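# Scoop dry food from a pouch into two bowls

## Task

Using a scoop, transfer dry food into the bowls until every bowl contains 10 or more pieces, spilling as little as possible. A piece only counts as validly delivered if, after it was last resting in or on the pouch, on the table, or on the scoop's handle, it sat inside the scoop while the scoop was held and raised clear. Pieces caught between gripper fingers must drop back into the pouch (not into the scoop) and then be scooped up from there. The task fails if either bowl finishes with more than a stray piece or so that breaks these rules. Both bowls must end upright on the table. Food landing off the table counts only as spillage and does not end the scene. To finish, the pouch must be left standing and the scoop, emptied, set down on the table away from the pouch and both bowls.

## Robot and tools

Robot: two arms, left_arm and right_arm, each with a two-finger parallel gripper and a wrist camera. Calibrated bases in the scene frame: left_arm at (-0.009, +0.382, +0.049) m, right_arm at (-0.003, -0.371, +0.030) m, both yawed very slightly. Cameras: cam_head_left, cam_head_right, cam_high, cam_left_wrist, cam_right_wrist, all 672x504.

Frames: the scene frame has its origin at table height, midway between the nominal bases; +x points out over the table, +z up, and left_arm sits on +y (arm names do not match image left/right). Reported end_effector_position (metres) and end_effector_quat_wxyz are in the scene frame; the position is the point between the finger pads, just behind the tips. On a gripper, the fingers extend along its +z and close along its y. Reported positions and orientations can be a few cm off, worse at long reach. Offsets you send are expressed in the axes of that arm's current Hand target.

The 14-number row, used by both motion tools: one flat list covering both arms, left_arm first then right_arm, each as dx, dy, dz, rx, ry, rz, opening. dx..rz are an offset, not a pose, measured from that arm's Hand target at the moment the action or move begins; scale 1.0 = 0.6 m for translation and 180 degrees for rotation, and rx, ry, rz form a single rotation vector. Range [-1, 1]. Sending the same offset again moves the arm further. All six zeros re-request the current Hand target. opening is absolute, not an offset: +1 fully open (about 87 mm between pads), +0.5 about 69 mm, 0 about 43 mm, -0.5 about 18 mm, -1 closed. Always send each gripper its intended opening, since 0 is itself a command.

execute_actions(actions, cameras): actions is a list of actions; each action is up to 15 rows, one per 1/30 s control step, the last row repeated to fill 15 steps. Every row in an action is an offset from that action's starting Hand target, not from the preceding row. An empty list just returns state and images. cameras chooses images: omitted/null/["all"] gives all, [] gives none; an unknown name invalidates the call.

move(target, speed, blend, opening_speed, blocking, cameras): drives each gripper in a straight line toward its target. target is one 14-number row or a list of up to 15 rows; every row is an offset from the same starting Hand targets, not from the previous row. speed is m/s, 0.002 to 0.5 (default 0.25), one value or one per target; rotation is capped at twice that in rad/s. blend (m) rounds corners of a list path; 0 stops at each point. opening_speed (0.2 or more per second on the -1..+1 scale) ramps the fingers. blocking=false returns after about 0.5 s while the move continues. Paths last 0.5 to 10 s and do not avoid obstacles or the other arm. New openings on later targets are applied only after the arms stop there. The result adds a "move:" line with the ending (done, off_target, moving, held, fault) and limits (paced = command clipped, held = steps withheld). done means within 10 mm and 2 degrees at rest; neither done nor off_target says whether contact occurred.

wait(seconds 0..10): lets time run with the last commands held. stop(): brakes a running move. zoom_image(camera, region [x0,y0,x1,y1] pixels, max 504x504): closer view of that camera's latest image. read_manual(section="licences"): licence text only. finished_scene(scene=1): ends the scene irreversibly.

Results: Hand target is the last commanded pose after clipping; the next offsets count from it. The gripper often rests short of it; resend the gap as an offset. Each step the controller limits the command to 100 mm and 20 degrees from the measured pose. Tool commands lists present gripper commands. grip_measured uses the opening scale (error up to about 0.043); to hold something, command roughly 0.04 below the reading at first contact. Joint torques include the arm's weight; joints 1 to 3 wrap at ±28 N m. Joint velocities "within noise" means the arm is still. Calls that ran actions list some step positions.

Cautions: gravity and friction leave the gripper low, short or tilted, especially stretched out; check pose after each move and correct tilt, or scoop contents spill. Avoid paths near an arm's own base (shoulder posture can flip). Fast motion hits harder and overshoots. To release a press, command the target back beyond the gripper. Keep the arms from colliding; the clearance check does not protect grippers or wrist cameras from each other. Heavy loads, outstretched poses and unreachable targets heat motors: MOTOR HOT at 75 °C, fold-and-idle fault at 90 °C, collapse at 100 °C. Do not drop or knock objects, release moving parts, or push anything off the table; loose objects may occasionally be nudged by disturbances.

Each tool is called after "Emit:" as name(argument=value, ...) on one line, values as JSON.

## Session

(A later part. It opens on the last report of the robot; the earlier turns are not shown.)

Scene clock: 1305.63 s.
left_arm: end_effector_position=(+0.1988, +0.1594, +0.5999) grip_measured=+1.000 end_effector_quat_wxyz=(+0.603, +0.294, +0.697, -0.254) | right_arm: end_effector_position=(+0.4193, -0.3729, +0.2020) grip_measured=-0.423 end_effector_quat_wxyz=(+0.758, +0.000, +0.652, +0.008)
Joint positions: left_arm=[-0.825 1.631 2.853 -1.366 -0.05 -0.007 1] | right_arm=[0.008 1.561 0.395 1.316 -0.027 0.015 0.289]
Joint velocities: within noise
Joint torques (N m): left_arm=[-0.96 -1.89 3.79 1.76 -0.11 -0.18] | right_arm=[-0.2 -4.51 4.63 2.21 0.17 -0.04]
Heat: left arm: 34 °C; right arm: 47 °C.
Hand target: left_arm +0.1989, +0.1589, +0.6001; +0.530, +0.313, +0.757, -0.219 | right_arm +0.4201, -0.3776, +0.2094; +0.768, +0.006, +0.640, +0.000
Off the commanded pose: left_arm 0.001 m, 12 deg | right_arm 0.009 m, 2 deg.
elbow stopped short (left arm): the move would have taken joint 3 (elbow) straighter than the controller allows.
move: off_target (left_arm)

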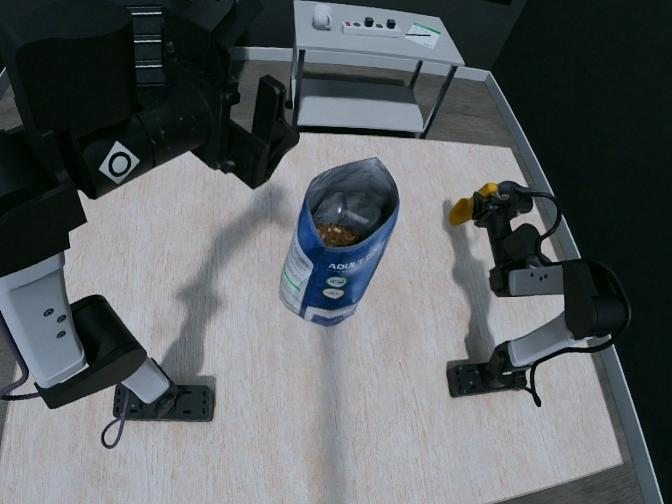

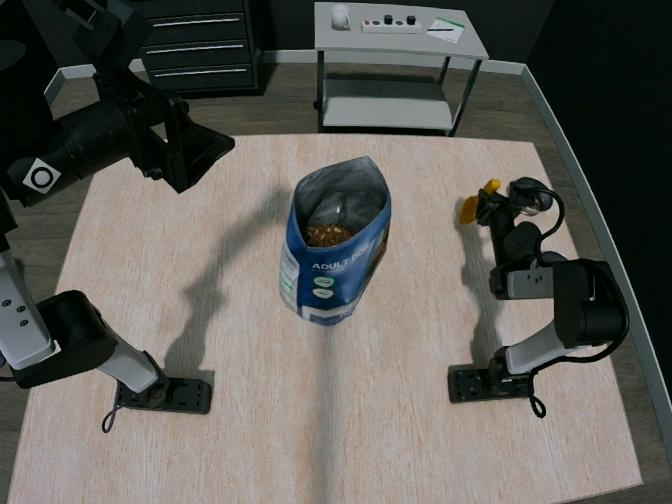

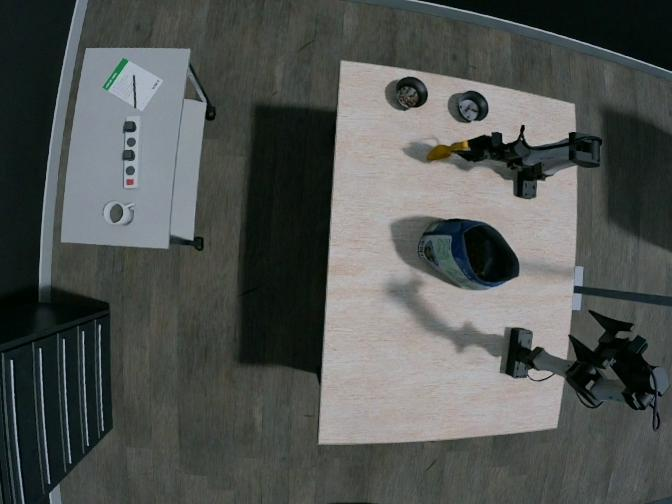

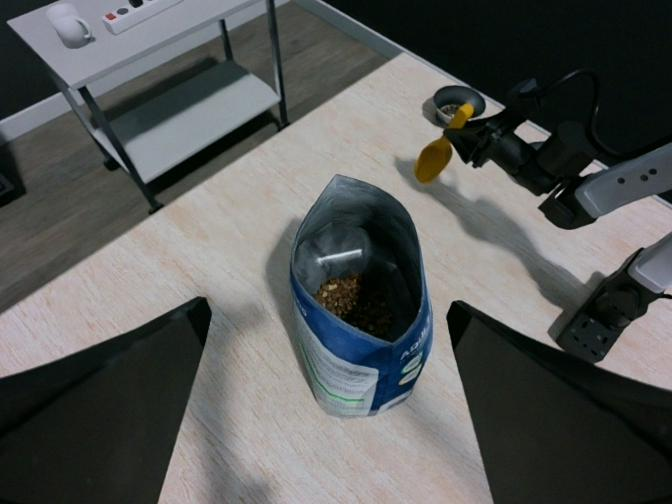

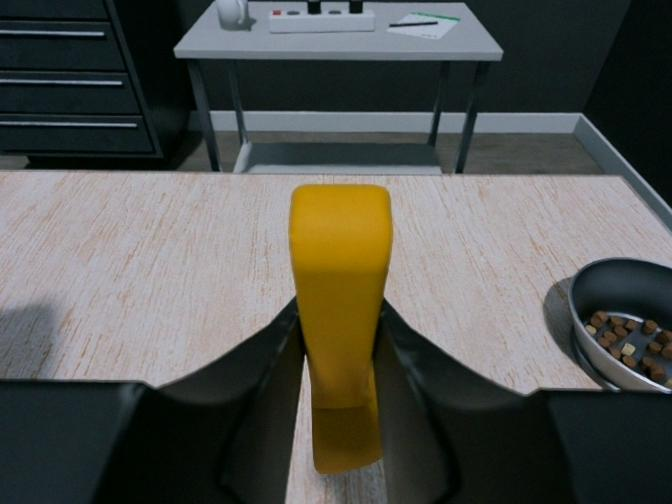

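Emit:
move(target=[[0,0,0,0,0,0,1,0.0462,0,-0.0255,0,0,0,-1],[0,0,0,0,0,0,1,0.0962,0,-0.077,0,0,0,-1],[0,0,0,0,0,0,1,0.1277,0,-0.1082,0,0,0,-1],[0,0,0,0,0,0,1,0.0372,0,-0.0747,0,0,0,-1]], speed=[0.08,0.05,0.04,0.1], blend=[0.002,0.004,0,0])

Emit:
zoom_image(camera="cam_right_wrist", region=[230, 150, 450, 450])

Scene clock: 1316.13 s.
left_arm: end_effector_position=(+0.1988, +0.1594, +0.5999) grip_measured=+1.000 end_effector_quat_wxyz=(+0.603, +0.294, +0.697, -0.254) | right_arm: end_effector_position=(+0.3814, -0.3736, +0.1679) grip_measured=-0.423 end_effector_quat_wxyz=(+0.756, +0.003, +0.655, +0.006)
Joint positions: left_arm=[-0.825 1.631 2.853 -1.366 -0.05 -0.007 1] | right_arm=[0.008 1.63 0.207 1.564 -0.019 0.015 0.289]
Joint velocities: within noise
Joint torques (N m): left_arm=[-0.96 -1.88 3.81 1.76 -0.11 -0.18] | right_arm=[-0.25 -6.76 3.17 1.98 0.1 -0.06]
Heat: left arm: 34 °C; right arm: 44 °C.
Hand target: left_arm +0.1989, +0.1589, +0.6001; +0.530, +0.313, +0.757, -0.219 | right_arm +0.3801, -0.3770, +0.1794; +0.768, +0.006, +0.640, +0.000
Off the commanded pose: left_arm 0.001 m, 12 deg | right_arm 0.012 m, 2 deg.
elbow stopped short (left arm): the move would have taken joint 3 (elbow) straighter than the controller allows.
joint sent to its limit (right arm) — joint 4 (wrist pitch), upper limit. The joint targets still meet the commanded pose.
move: off_target (left_arm, right_arm)

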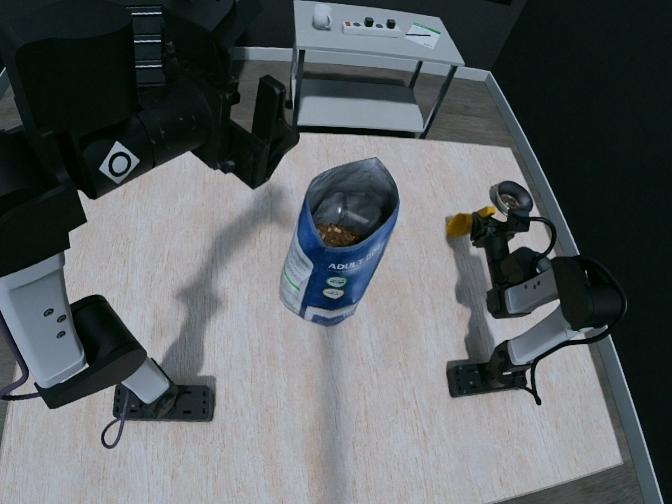

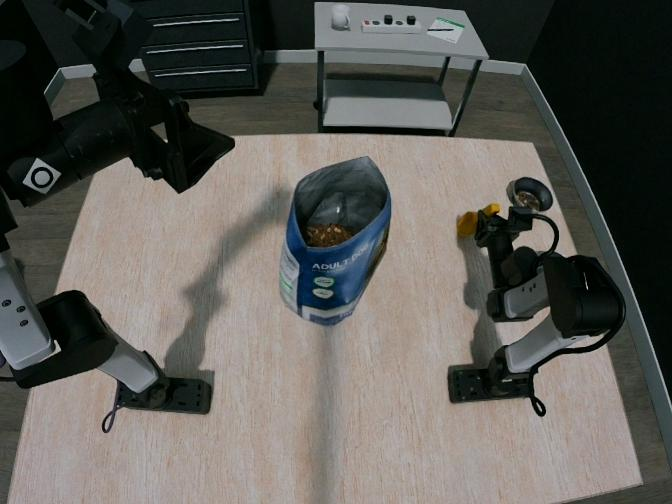

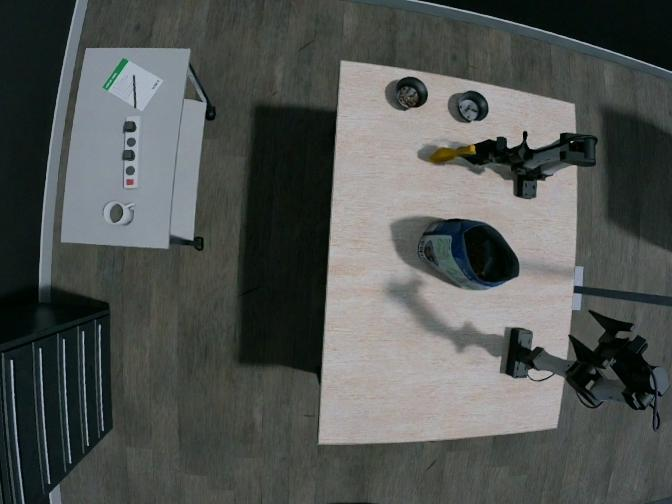

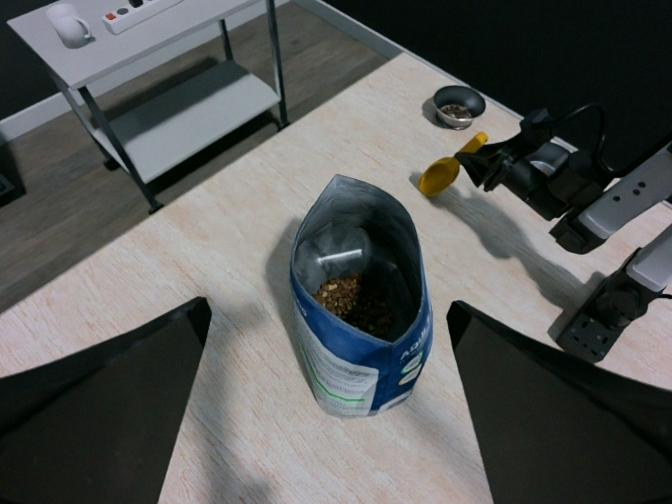

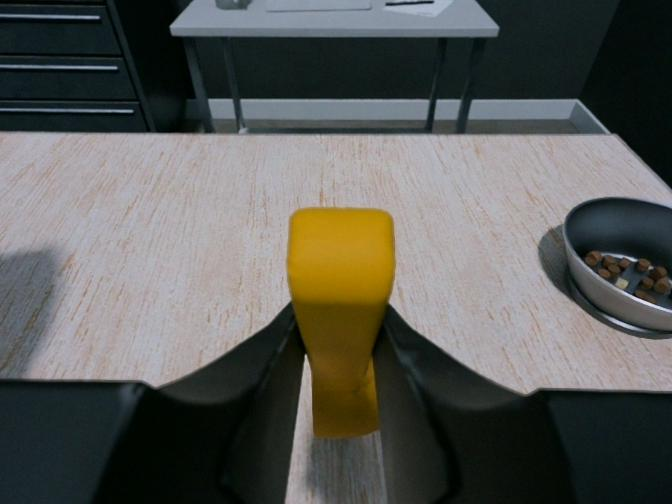

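Scaled by 1.680.

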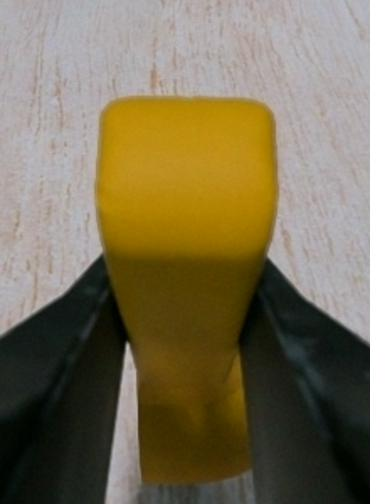

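Emit:
move(target=[[0,0,0,0,0,0,1,0.0522,0,0.0073,0,0,0,-1],[0,0,0,0,0,0,1,0.0857,0,-0.0412,0,0,0,-1],[0,0,0,0,0,0,1,-0.0373,0,-0.0187,0,0,0,-1]], speed=[0.08,0.04,0.1])

Emit:
zoom_image(camera="cam_right_wrist", region=[230, 150, 450, 450])

Scene clock: 1324.77 s.
left_arm: end_effector_position=(+0.1988, +0.1594, +0.5999) grip_measured=+1.000 end_effector_quat_wxyz=(+0.603, +0.294, +0.697, -0.254) | right_arm: end_effector_position=(+0.3597, -0.3741, +0.1780) grip_measured=-0.423 end_effector_quat_wxyz=(+0.748, +0.004, +0.664, +0.005)
Joint positions: left_arm=[-0.825 1.631 2.853 -1.366 -0.05 -0.007 1] | right_arm=[0.007 1.407 0.15 1.376 -0.019 0.015 0.289]
Joint velocities: within noise
Joint torques (N m): left_arm=[-0.96 -1.87 3.81 1.75 -0.11 -0.18] | right_arm=[-0.24 -5.24 6.24 2.09 0.08 -0.07]
Heat: left arm: 34 °C; right arm: 42 °C.
Hand target: left_arm +0.1989, +0.1589, +0.6001; +0.530, +0.313, +0.757, -0.219 | right_arm +0.3650, -0.3770, +0.1993; +0.768, +0.006, +0.640, +0.000
Off the commanded pose: left_arm 0.001 m, 12 deg | right_arm 0.022 m, 4 deg.
elbow stopped short (left arm): the move would have taken joint 3 (elbow) straighter than the controller allows.
move: off_target (left_arm, right_arm)

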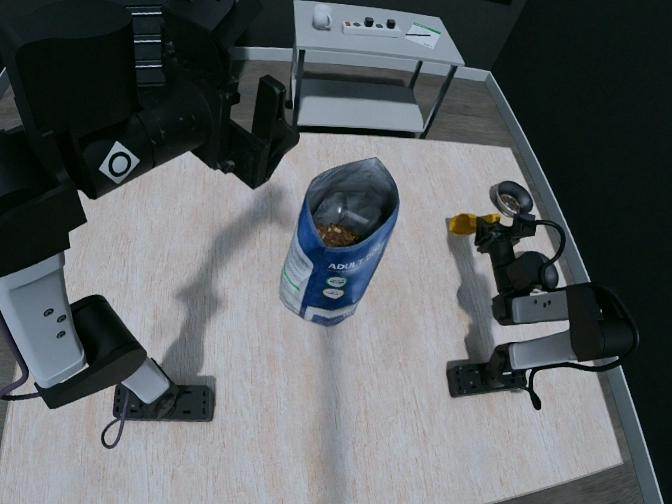

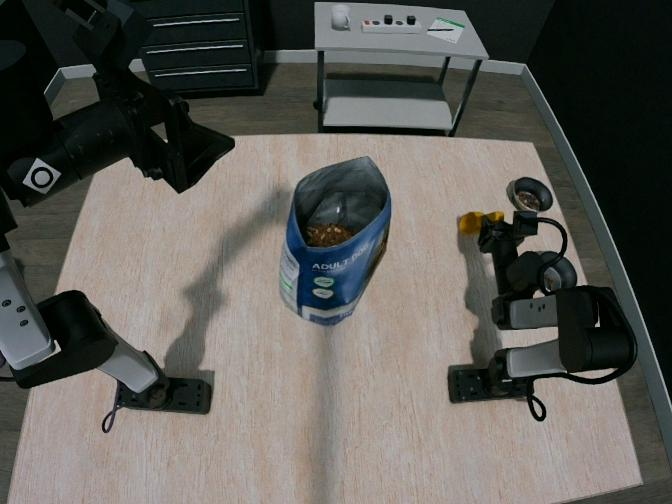

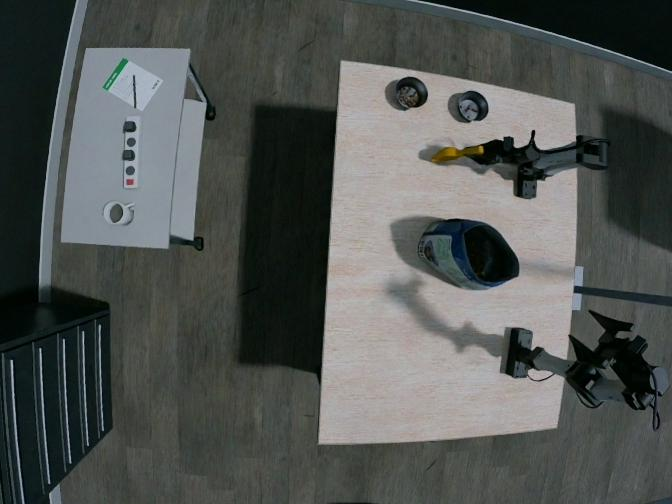

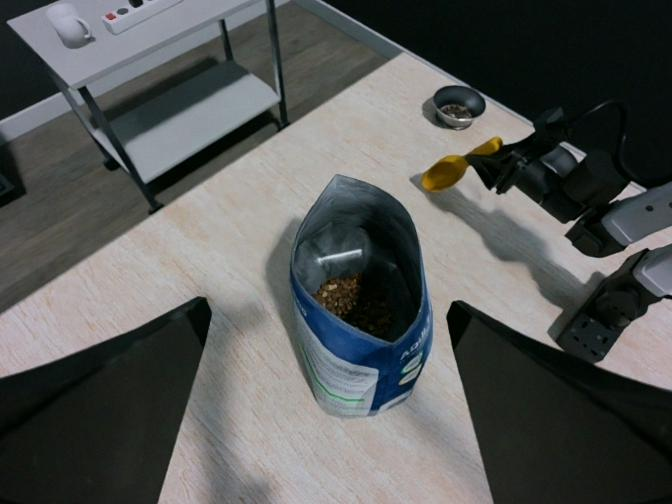

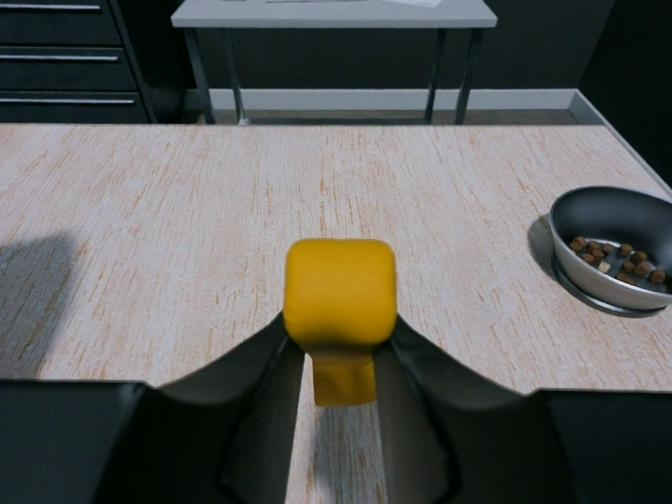

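Scaled by 1.680.

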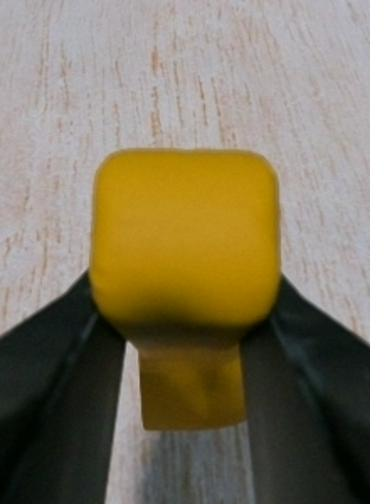

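Emit:
move(target=[[0,0,0,0,0,0,1,0.1178,0,-0.0047,0,0,0,-1],[0,0,0,0,0,0,1,0.1527,0,-0.0365,0,0,0,-1],[0,0,0,0,0,0,1,0,0,0,0,0,0,-1]], speed=[0.1,0.04,0.1])

Emit:
zoom_image(camera="cam_right_wrist", region=[230, 150, 450, 450])

Scene clock: 1331.33 s.
left_arm: end_effector_position=(+0.1988, +0.1594, +0.5999) grip_measured=+1.000 end_effector_quat_wxyz=(+0.603, +0.294, +0.697, -0.254) | right_arm: end_effector_position=(+0.3601, -0.3741, +0.1790) grip_measured=-0.423 end_effector_quat_wxyz=(+0.749, +0.004, +0.663, +0.005)
Joint positions: left_arm=[-0.825 1.631 2.853 -1.366 -0.05 -0.007 1] | right_arm=[0.007 1.405 0.152 1.375 -0.019 0.015 0.289]
Joint velocities: within noise
Joint torques (N m): left_arm=[-0.98 -1.88 3.81 1.76 -0.11 -0.18] | right_arm=[-0.29 -5.04 6.13 2.08 0.07 -0.06]
Heat: left arm: 34 °C; right arm: 41 °C.
Hand target: left_arm +0.1989, +0.1589, +0.6001; +0.530, +0.313, +0.757, -0.219 | right_arm +0.3650, -0.3770, +0.1993; +0.768, +0.006, +0.640, +0.000
Off the commanded pose: left_arm 0.001 m, 12 deg | right_arm 0.021 m, 3 deg.
elbow stopped short (left arm): the move would have taken joint 3 (elbow) straighter than the controller allows.
move: off_target (left_arm, right_arm)

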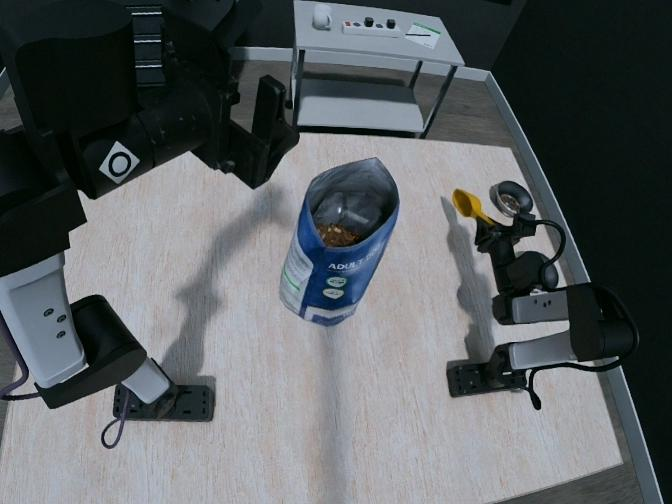

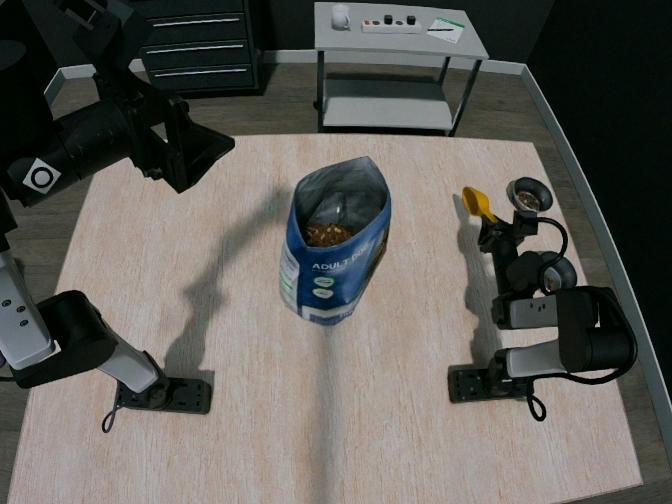

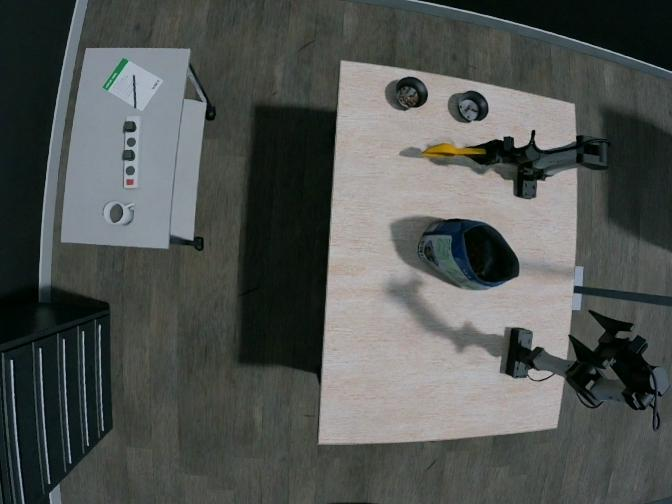

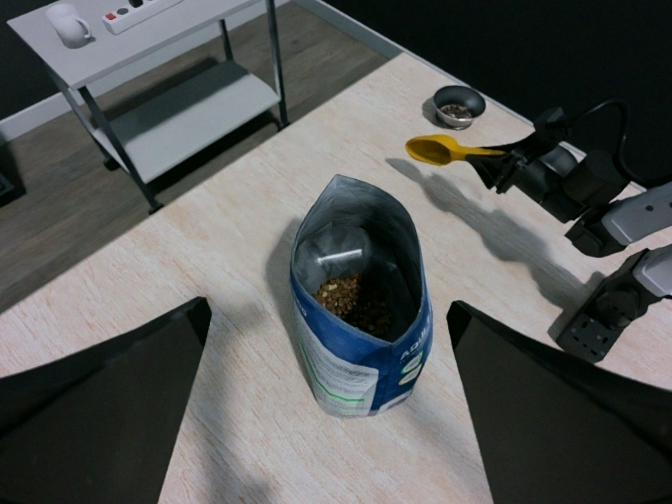

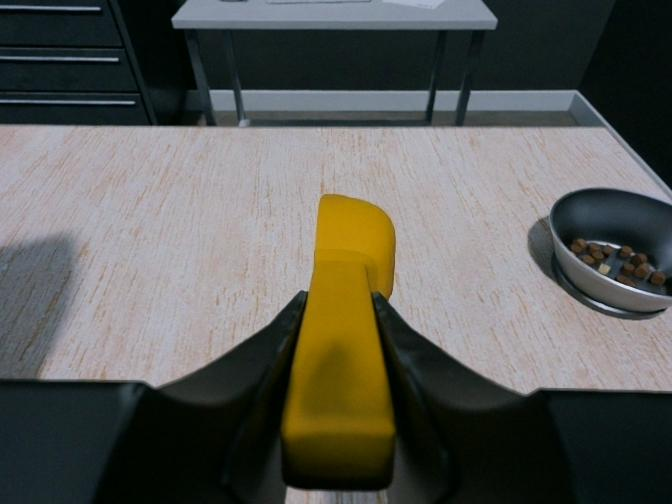

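Scaled by 1.680.

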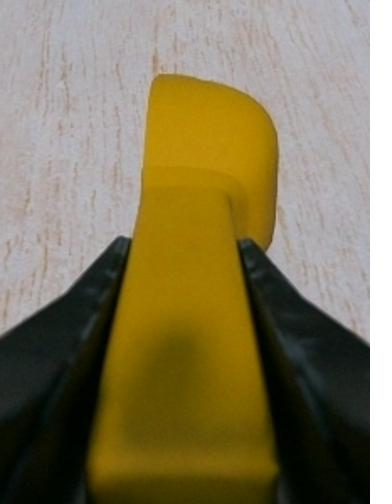

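Emit:
move(target=[[0,0,0,0,0,0,1,-0.1327,0,0.016,0,0.25,0,-1],[0,0,0,0,0,0,1,-0.0835,0,0.007,0,0.5,0,-1]], speed=0.35, blend=0.02, cameras=["cam_right_wrist"])

Scene clock: 1343.33 s.
left_arm: end_effector_position=(+0.1988, +0.1594, +0.5999) grip_measured=+1.000 end_effector_quat_wxyz=(+0.603, +0.294, +0.697, -0.254) | right_arm: end_effector_position=(+0.3564, -0.3765, +0.2415) grip_measured=-0.423 end_effector_quat_wxyz=(+0.102, +0.011, +0.995, +0.008)
Joint positions: left_arm=[-0.825 1.631 2.853 -1.366 -0.05 -0.007 1] | right_arm=[0.001 1.961 2.157 -1.562 -0.019 0.001 0.289]
Joint velocities: within noise
Joint torques (N m): left_arm=[-0.98 -1.87 3.79 1.76 -0.11 -0.18] | right_arm=[0.23 -8.72 7.56 0.71 0.08 -0.15]
Heat: left arm: 34 °C; right arm: 40 °C.
Hand target: left_arm +0.1989, +0.1589, +0.6001; +0.530, +0.313, +0.757, -0.219 | right_arm +0.3600, -0.3775, +0.2494; +0.091, +0.004, +0.996, +0.005
Off the commanded pose: left_arm 0.001 m, 12 deg | right_arm 0.009 m, 2 deg.
elbow stopped short (left arm): the move would have taken joint 3 (elbow) straighter than the controller allows.
joint sent to its limit (right arm) — joint 4 (wrist pitch), lower limit. The joint targets are off in orientation, not in position.
move: off_target (left_arm)
Images, in order (width x height): cam_right_wrist 672x504.

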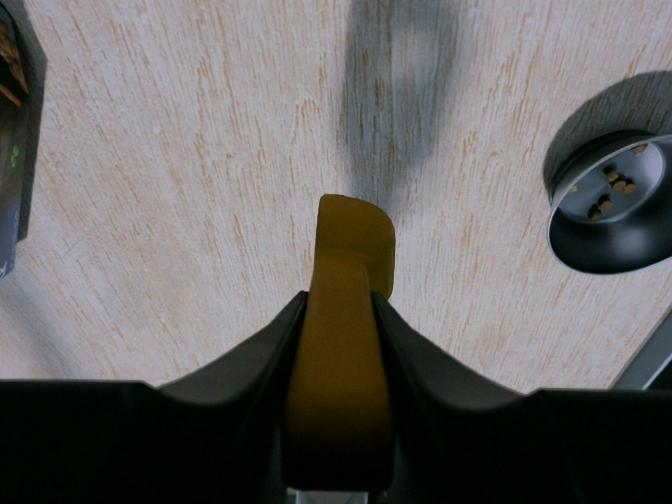

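Emit:
move(target=[[0,0,0,0,0,0,1,0.0267,0,0.1637,0,0,0,-1],[0,0,0,0,0,0,1,0.0175,0,0.206,0,0,0,-1],[0,0,0,0,0,0,1,-0.0107,0,0.0528,0,0,0,-1]], speed=[0.14,0.04,0.14], cameras=["cam_right_wrist"])

Scene clock: 1351.50 s.
left_arm: end_effector_position=(+0.1988, +0.1594, +0.5999) grip_measured=+1.000 end_effector_quat_wxyz=(+0.603, +0.294, +0.697, -0.254) | right_arm: end_effector_position=(+0.3680, -0.3768, +0.2142) grip_measured=-0.423 end_effector_quat_wxyz=(+0.082, +0.011, +0.997, +0.008)
Joint positions: left_arm=[-0.825 1.631 2.853 -1.366 -0.05 -0.007 1] | right_arm=[0.001 2.015 2.119 -1.511 -0.019 0.001 0.289]
Joint velocities: within noise
Joint torques (N m): left_arm=[-0.98 -1.88 3.81 1.75 -0.11 -0.17] | right_arm=[0.36 -8.7 7.64 0.65 0.07 -0.15]
Heat: left arm: 34 °C; right arm: 41 °C.
Hand target: left_arm +0.1989, +0.1589, +0.6001; +0.530, +0.313, +0.757, -0.219 | right_arm +0.3721, -0.3773, +0.2194; +0.091, +0.004, +0.996, +0.005
Off the commanded pose: left_arm 0.001 m, 12 deg | right_arm 0.007 m, 1 deg.
elbow stopped short (left arm): the move would have taken joint 3 (elbow) straighter than the controller allows.
move: off_target (left_arm)
Images, in order (width x height): cam_right_wrist 672x504.

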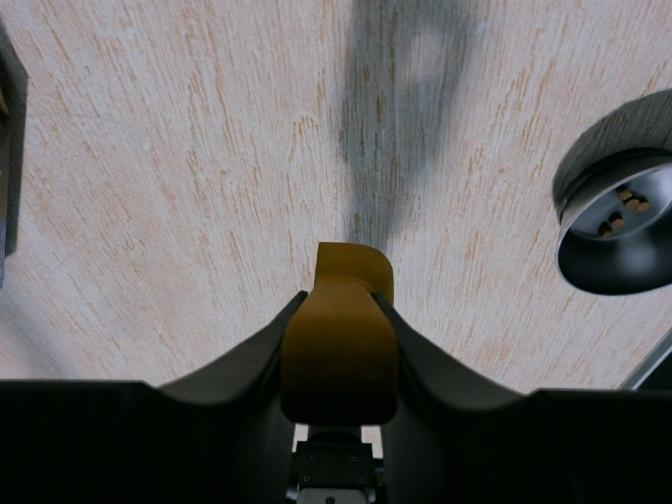

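Emit:
move(target=[[0,0,0,0,0,0,1,-0.0545,0.136,-0.26,-0.245,-0.0069,0.0495,-1],[0,0,0,0,0,0,1,-0.0755,0.4317,-0.3508,-0.49,-0.0138,0.099,-1]], speed=0.3, blend=0.03, cameras=["cam_right_wrist"])

Emit:
move(target=[[0,0,0,0,0,0,1,0.032,-0.0403,0.0688,0.0957,0,-0.1365,-1],[0,0,0,0,0,0,1,0.0532,-0.1337,0.1085,0.1913,0,-0.273,-1],[0,0,0,0,0,0,1,0.0633,-0.2653,0.1677,0.3219,0.0437,-0.3832,-1],[0,0,0,0,0,0,1,0.043,-0.282,0.2048,0.3763,0.061,-0.4103,-1]], speed=0.15, blend=0.01)

Emit:
zoom_image(camera="cam_head_left", region=[270, 130, 430, 270])

Scene clock: 1374.17 s.
left_arm: end_effector_position=(+0.1988, +0.1594, +0.5999) grip_measured=+1.000 end_effector_quat_wxyz=(+0.603, +0.294, +0.697, -0.254) | right_arm: end_effector_position=(+0.3894, -0.1187, +0.4177) grip_measured=-0.423 end_effector_quat_wxyz=(+0.064, +0.091, +0.707, +0.699)
Joint positions: left_arm=[-0.825 1.631 2.853 -1.366 -0.05 -0.007 1] | right_arm=[0.206 1.783 1.622 0.122 -1.17 1.573 0.288]
Joint velocities: within noise
Joint torques (N m): left_arm=[-0.98 -1.87 3.81 1.76 -0.11 -0.17] | right_arm=[0.2 -12.27 5.78 1.9 0.12 0.05]
Heat: left arm: 34 °C; right arm: 43 °C.
Hand target: left_arm +0.1989, +0.1589, +0.6001; +0.530, +0.313, +0.757, -0.219 | right_arm +0.3804, -0.1205, +0.4372; +0.086, +0.079, +0.698, +0.706
Off the commanded pose: left_arm 0.001 m, 12 deg | right_arm 0.022 m, 3 deg.
elbow stopped short (left arm): the move would have taken joint 3 (elbow) straighter than the controller allows.
move: off_target (left_arm, right_arm)
Images, in order (width x height): cam_right_wrist 672x504.

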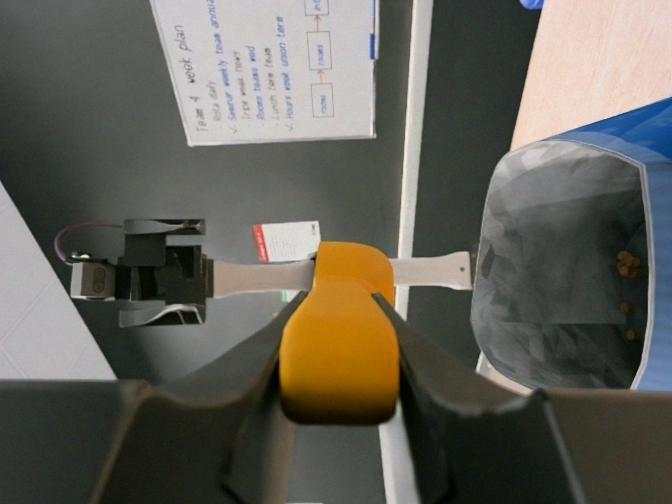

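Scene clock: 1381.20 s.
left_arm: end_effector_position=(+0.1988, +0.1594, +0.5999) grip_measured=+1.000 end_effector_quat_wxyz=(+0.603, +0.294, +0.697, -0.254) | right_arm: end_effector_position=(+0.3790, +0.0076, +0.2627) grip_measured=-0.423 end_effector_quat_wxyz=(+0.344, -0.359, +0.866, +0.058)
Joint positions: left_arm=[-0.825 1.631 2.853 -1.366 -0.05 -0.007 1] | right_arm=[0.867 2.379 2.791 -1.289 0.183 -0.01 0.289]
Joint velocities: within noise
Joint torques (N m): left_arm=[-0.98 -1.87 3.81 1.76 -0.11 -0.18] | right_arm=[-0.01 -10.65 7.61 1.58 0.32 -0.2]
Heat: left arm: 34 °C; right arm: 42 °C.
Hand target: left_arm +0.1989, +0.1589, +0.6001; +0.530, +0.313, +0.757, -0.219 | right_arm +0.3857, +0.0067, +0.2694; +0.354, -0.358, +0.863, +0.047
Off the commanded pose: left_arm 0.001 m, 12 deg | right_arm 0.009 m, 2 deg.
elbow stopped short (left arm): the move would have taken joint 3 (elbow) straighter than the controller allows.
move: off_target (left_arm)

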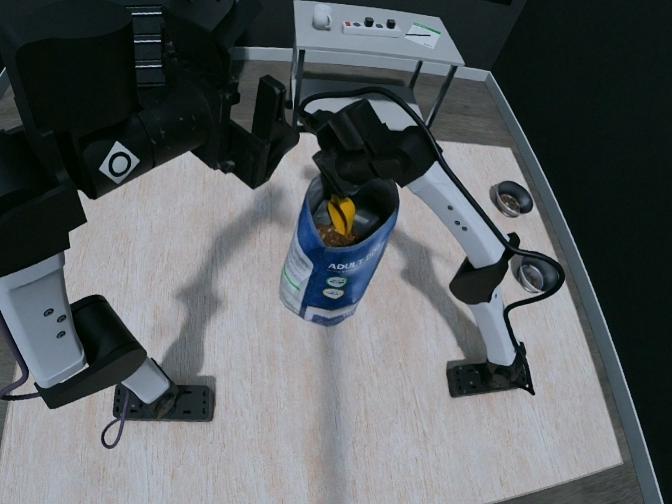

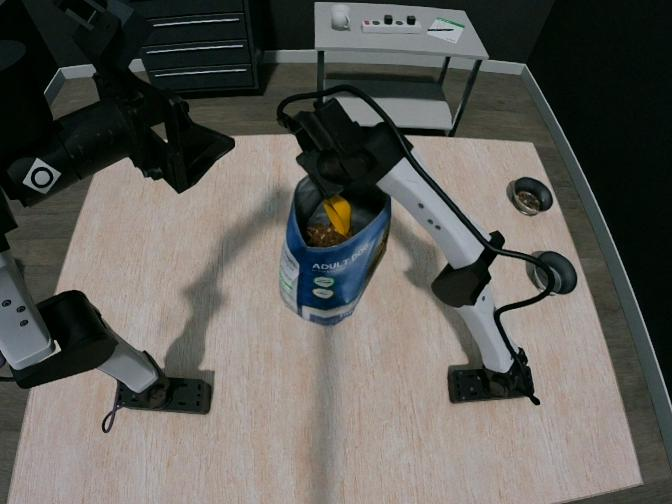

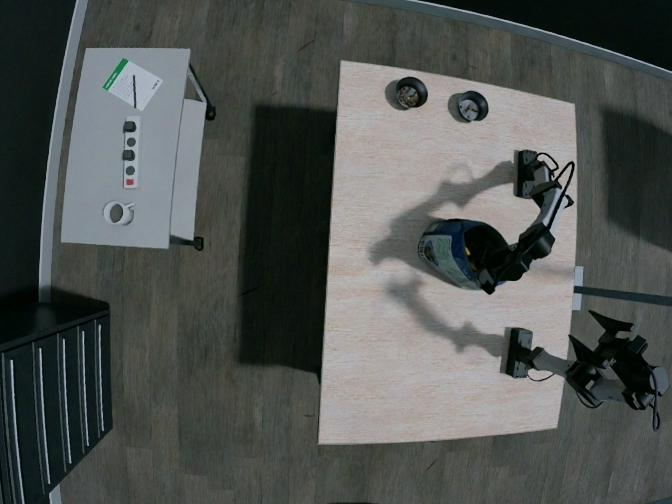

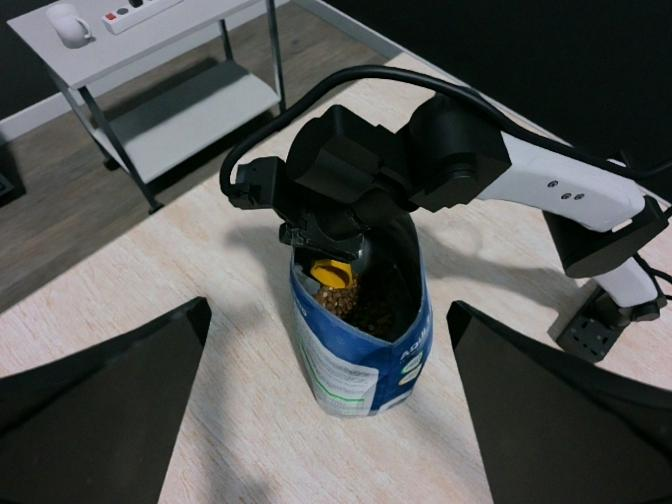

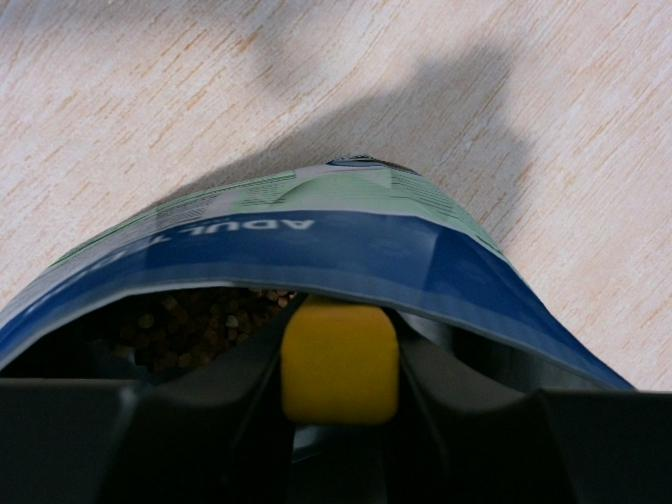

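Scaled by 3.150.

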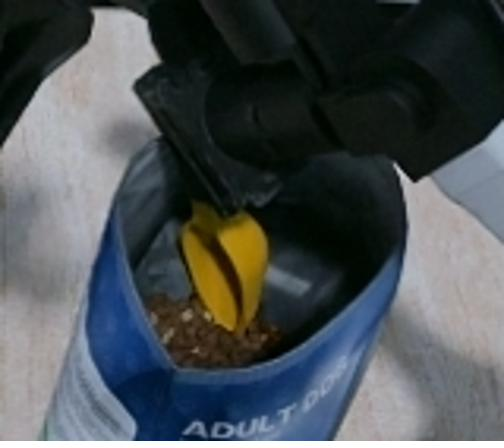

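Emit:
move(target=[[0,0,0,0,0,0,1,0.0527,-0.0107,0.033,0.0426,0,-0.0357,-1],[0,0,0,0,0,0,1,0.0903,-0.0007,0.0767,0.0426,0,-0.0357,-1]], speed=0.1)

Emit:
zoom_image(camera="cam_head_left", region=[270, 130, 430, 270])

Emit:
zoom_image(camera="cam_left_wrist", region=[270, 170, 450, 430])

Scene clock: 1387.53 s.
left_arm: end_effector_position=(+0.1988, +0.1594, +0.5999) grip_measured=+1.000 end_effector_quat_wxyz=(+0.603, +0.294, +0.697, -0.254) | right_arm: end_effector_position=(+0.3816, +0.0207, +0.2125) grip_measured=-0.420 end_effector_quat_wxyz=(+0.399, -0.366, +0.840, +0.031)
Joint positions: left_arm=[-0.825 1.631 2.853 -1.366 -0.05 -0.007 1] | right_arm=[0.916 2.12 2.057 -0.727 0.292 -0.051 0.29]
Joint velocities: within noise
Joint torques (N m): left_arm=[-0.98 -1.88 3.81 1.76 -0.11 -0.18] | right_arm=[-1.16 -11.54 3.66 1.07 0.75 -0.68]
Heat: left arm: 34 °C; right arm: 43 °C.
Hand target: left_arm +0.1989, +0.1589, +0.6001; +0.530, +0.313, +0.757, -0.219 | right_arm +0.3858, -0.0100, +0.2002; +0.379, -0.382, +0.843, -0.031
Off the commanded pose: left_arm 0.001 m, 12 deg | right_arm 0.033 m, 8 deg.
elbow stopped short (left arm): the move would have taken joint 3 (elbow) straighter than the controller allows.
move: off_target (left_arm, right_arm)

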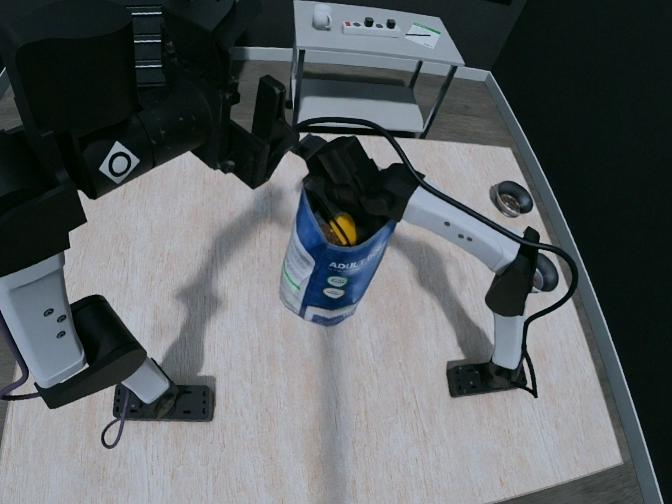

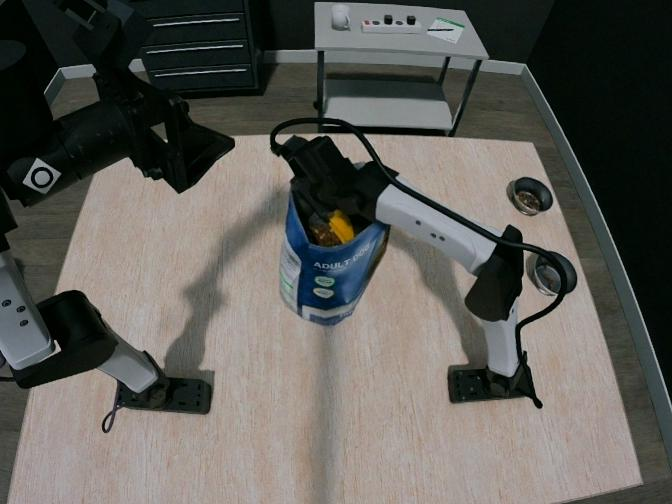

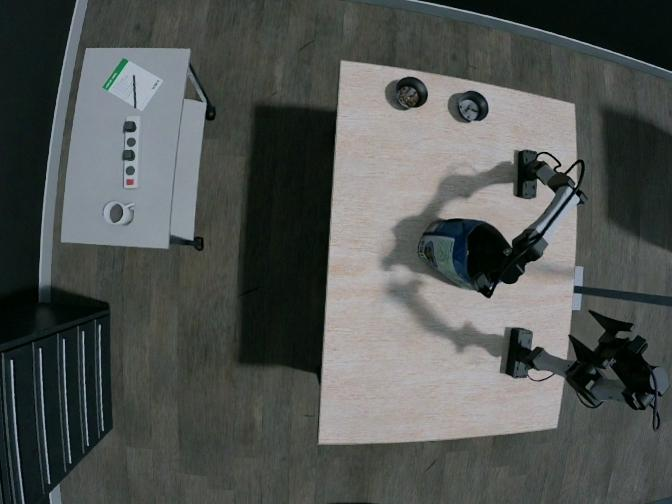

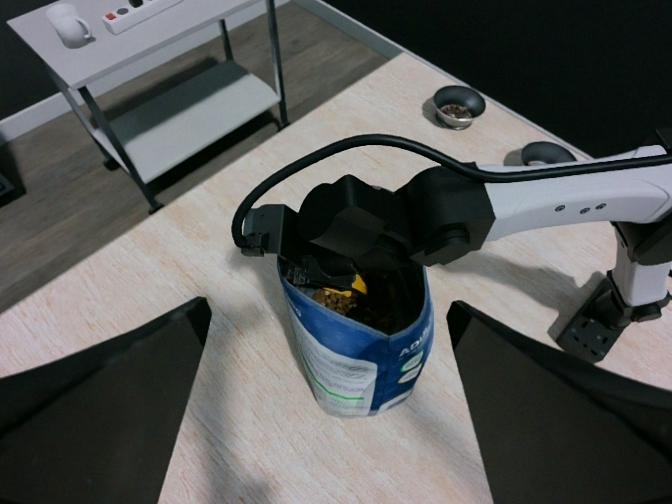

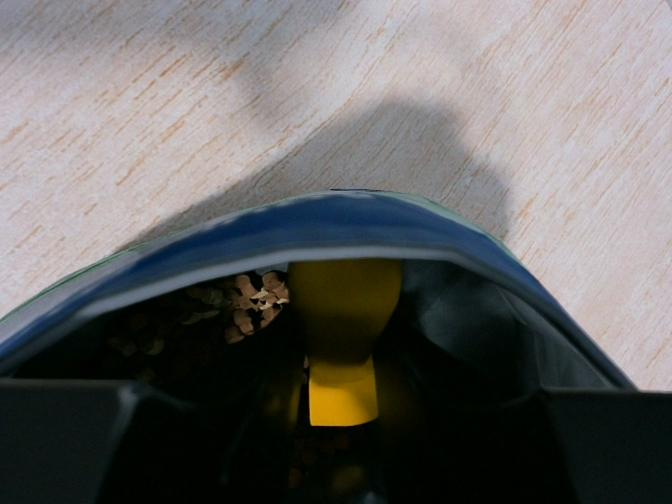

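Scaled by 3.150.

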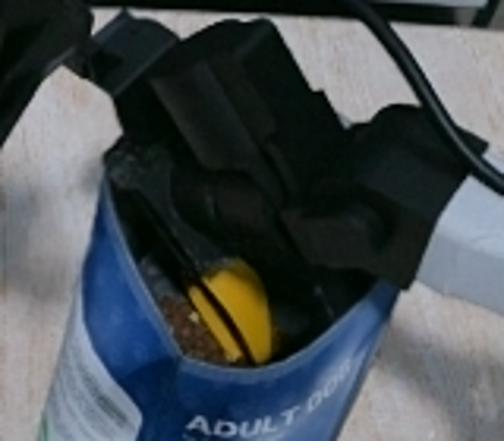

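Scaled by 1.938.

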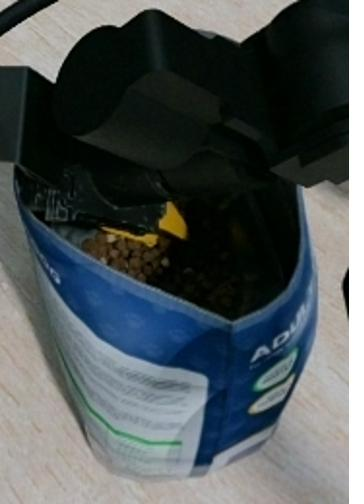

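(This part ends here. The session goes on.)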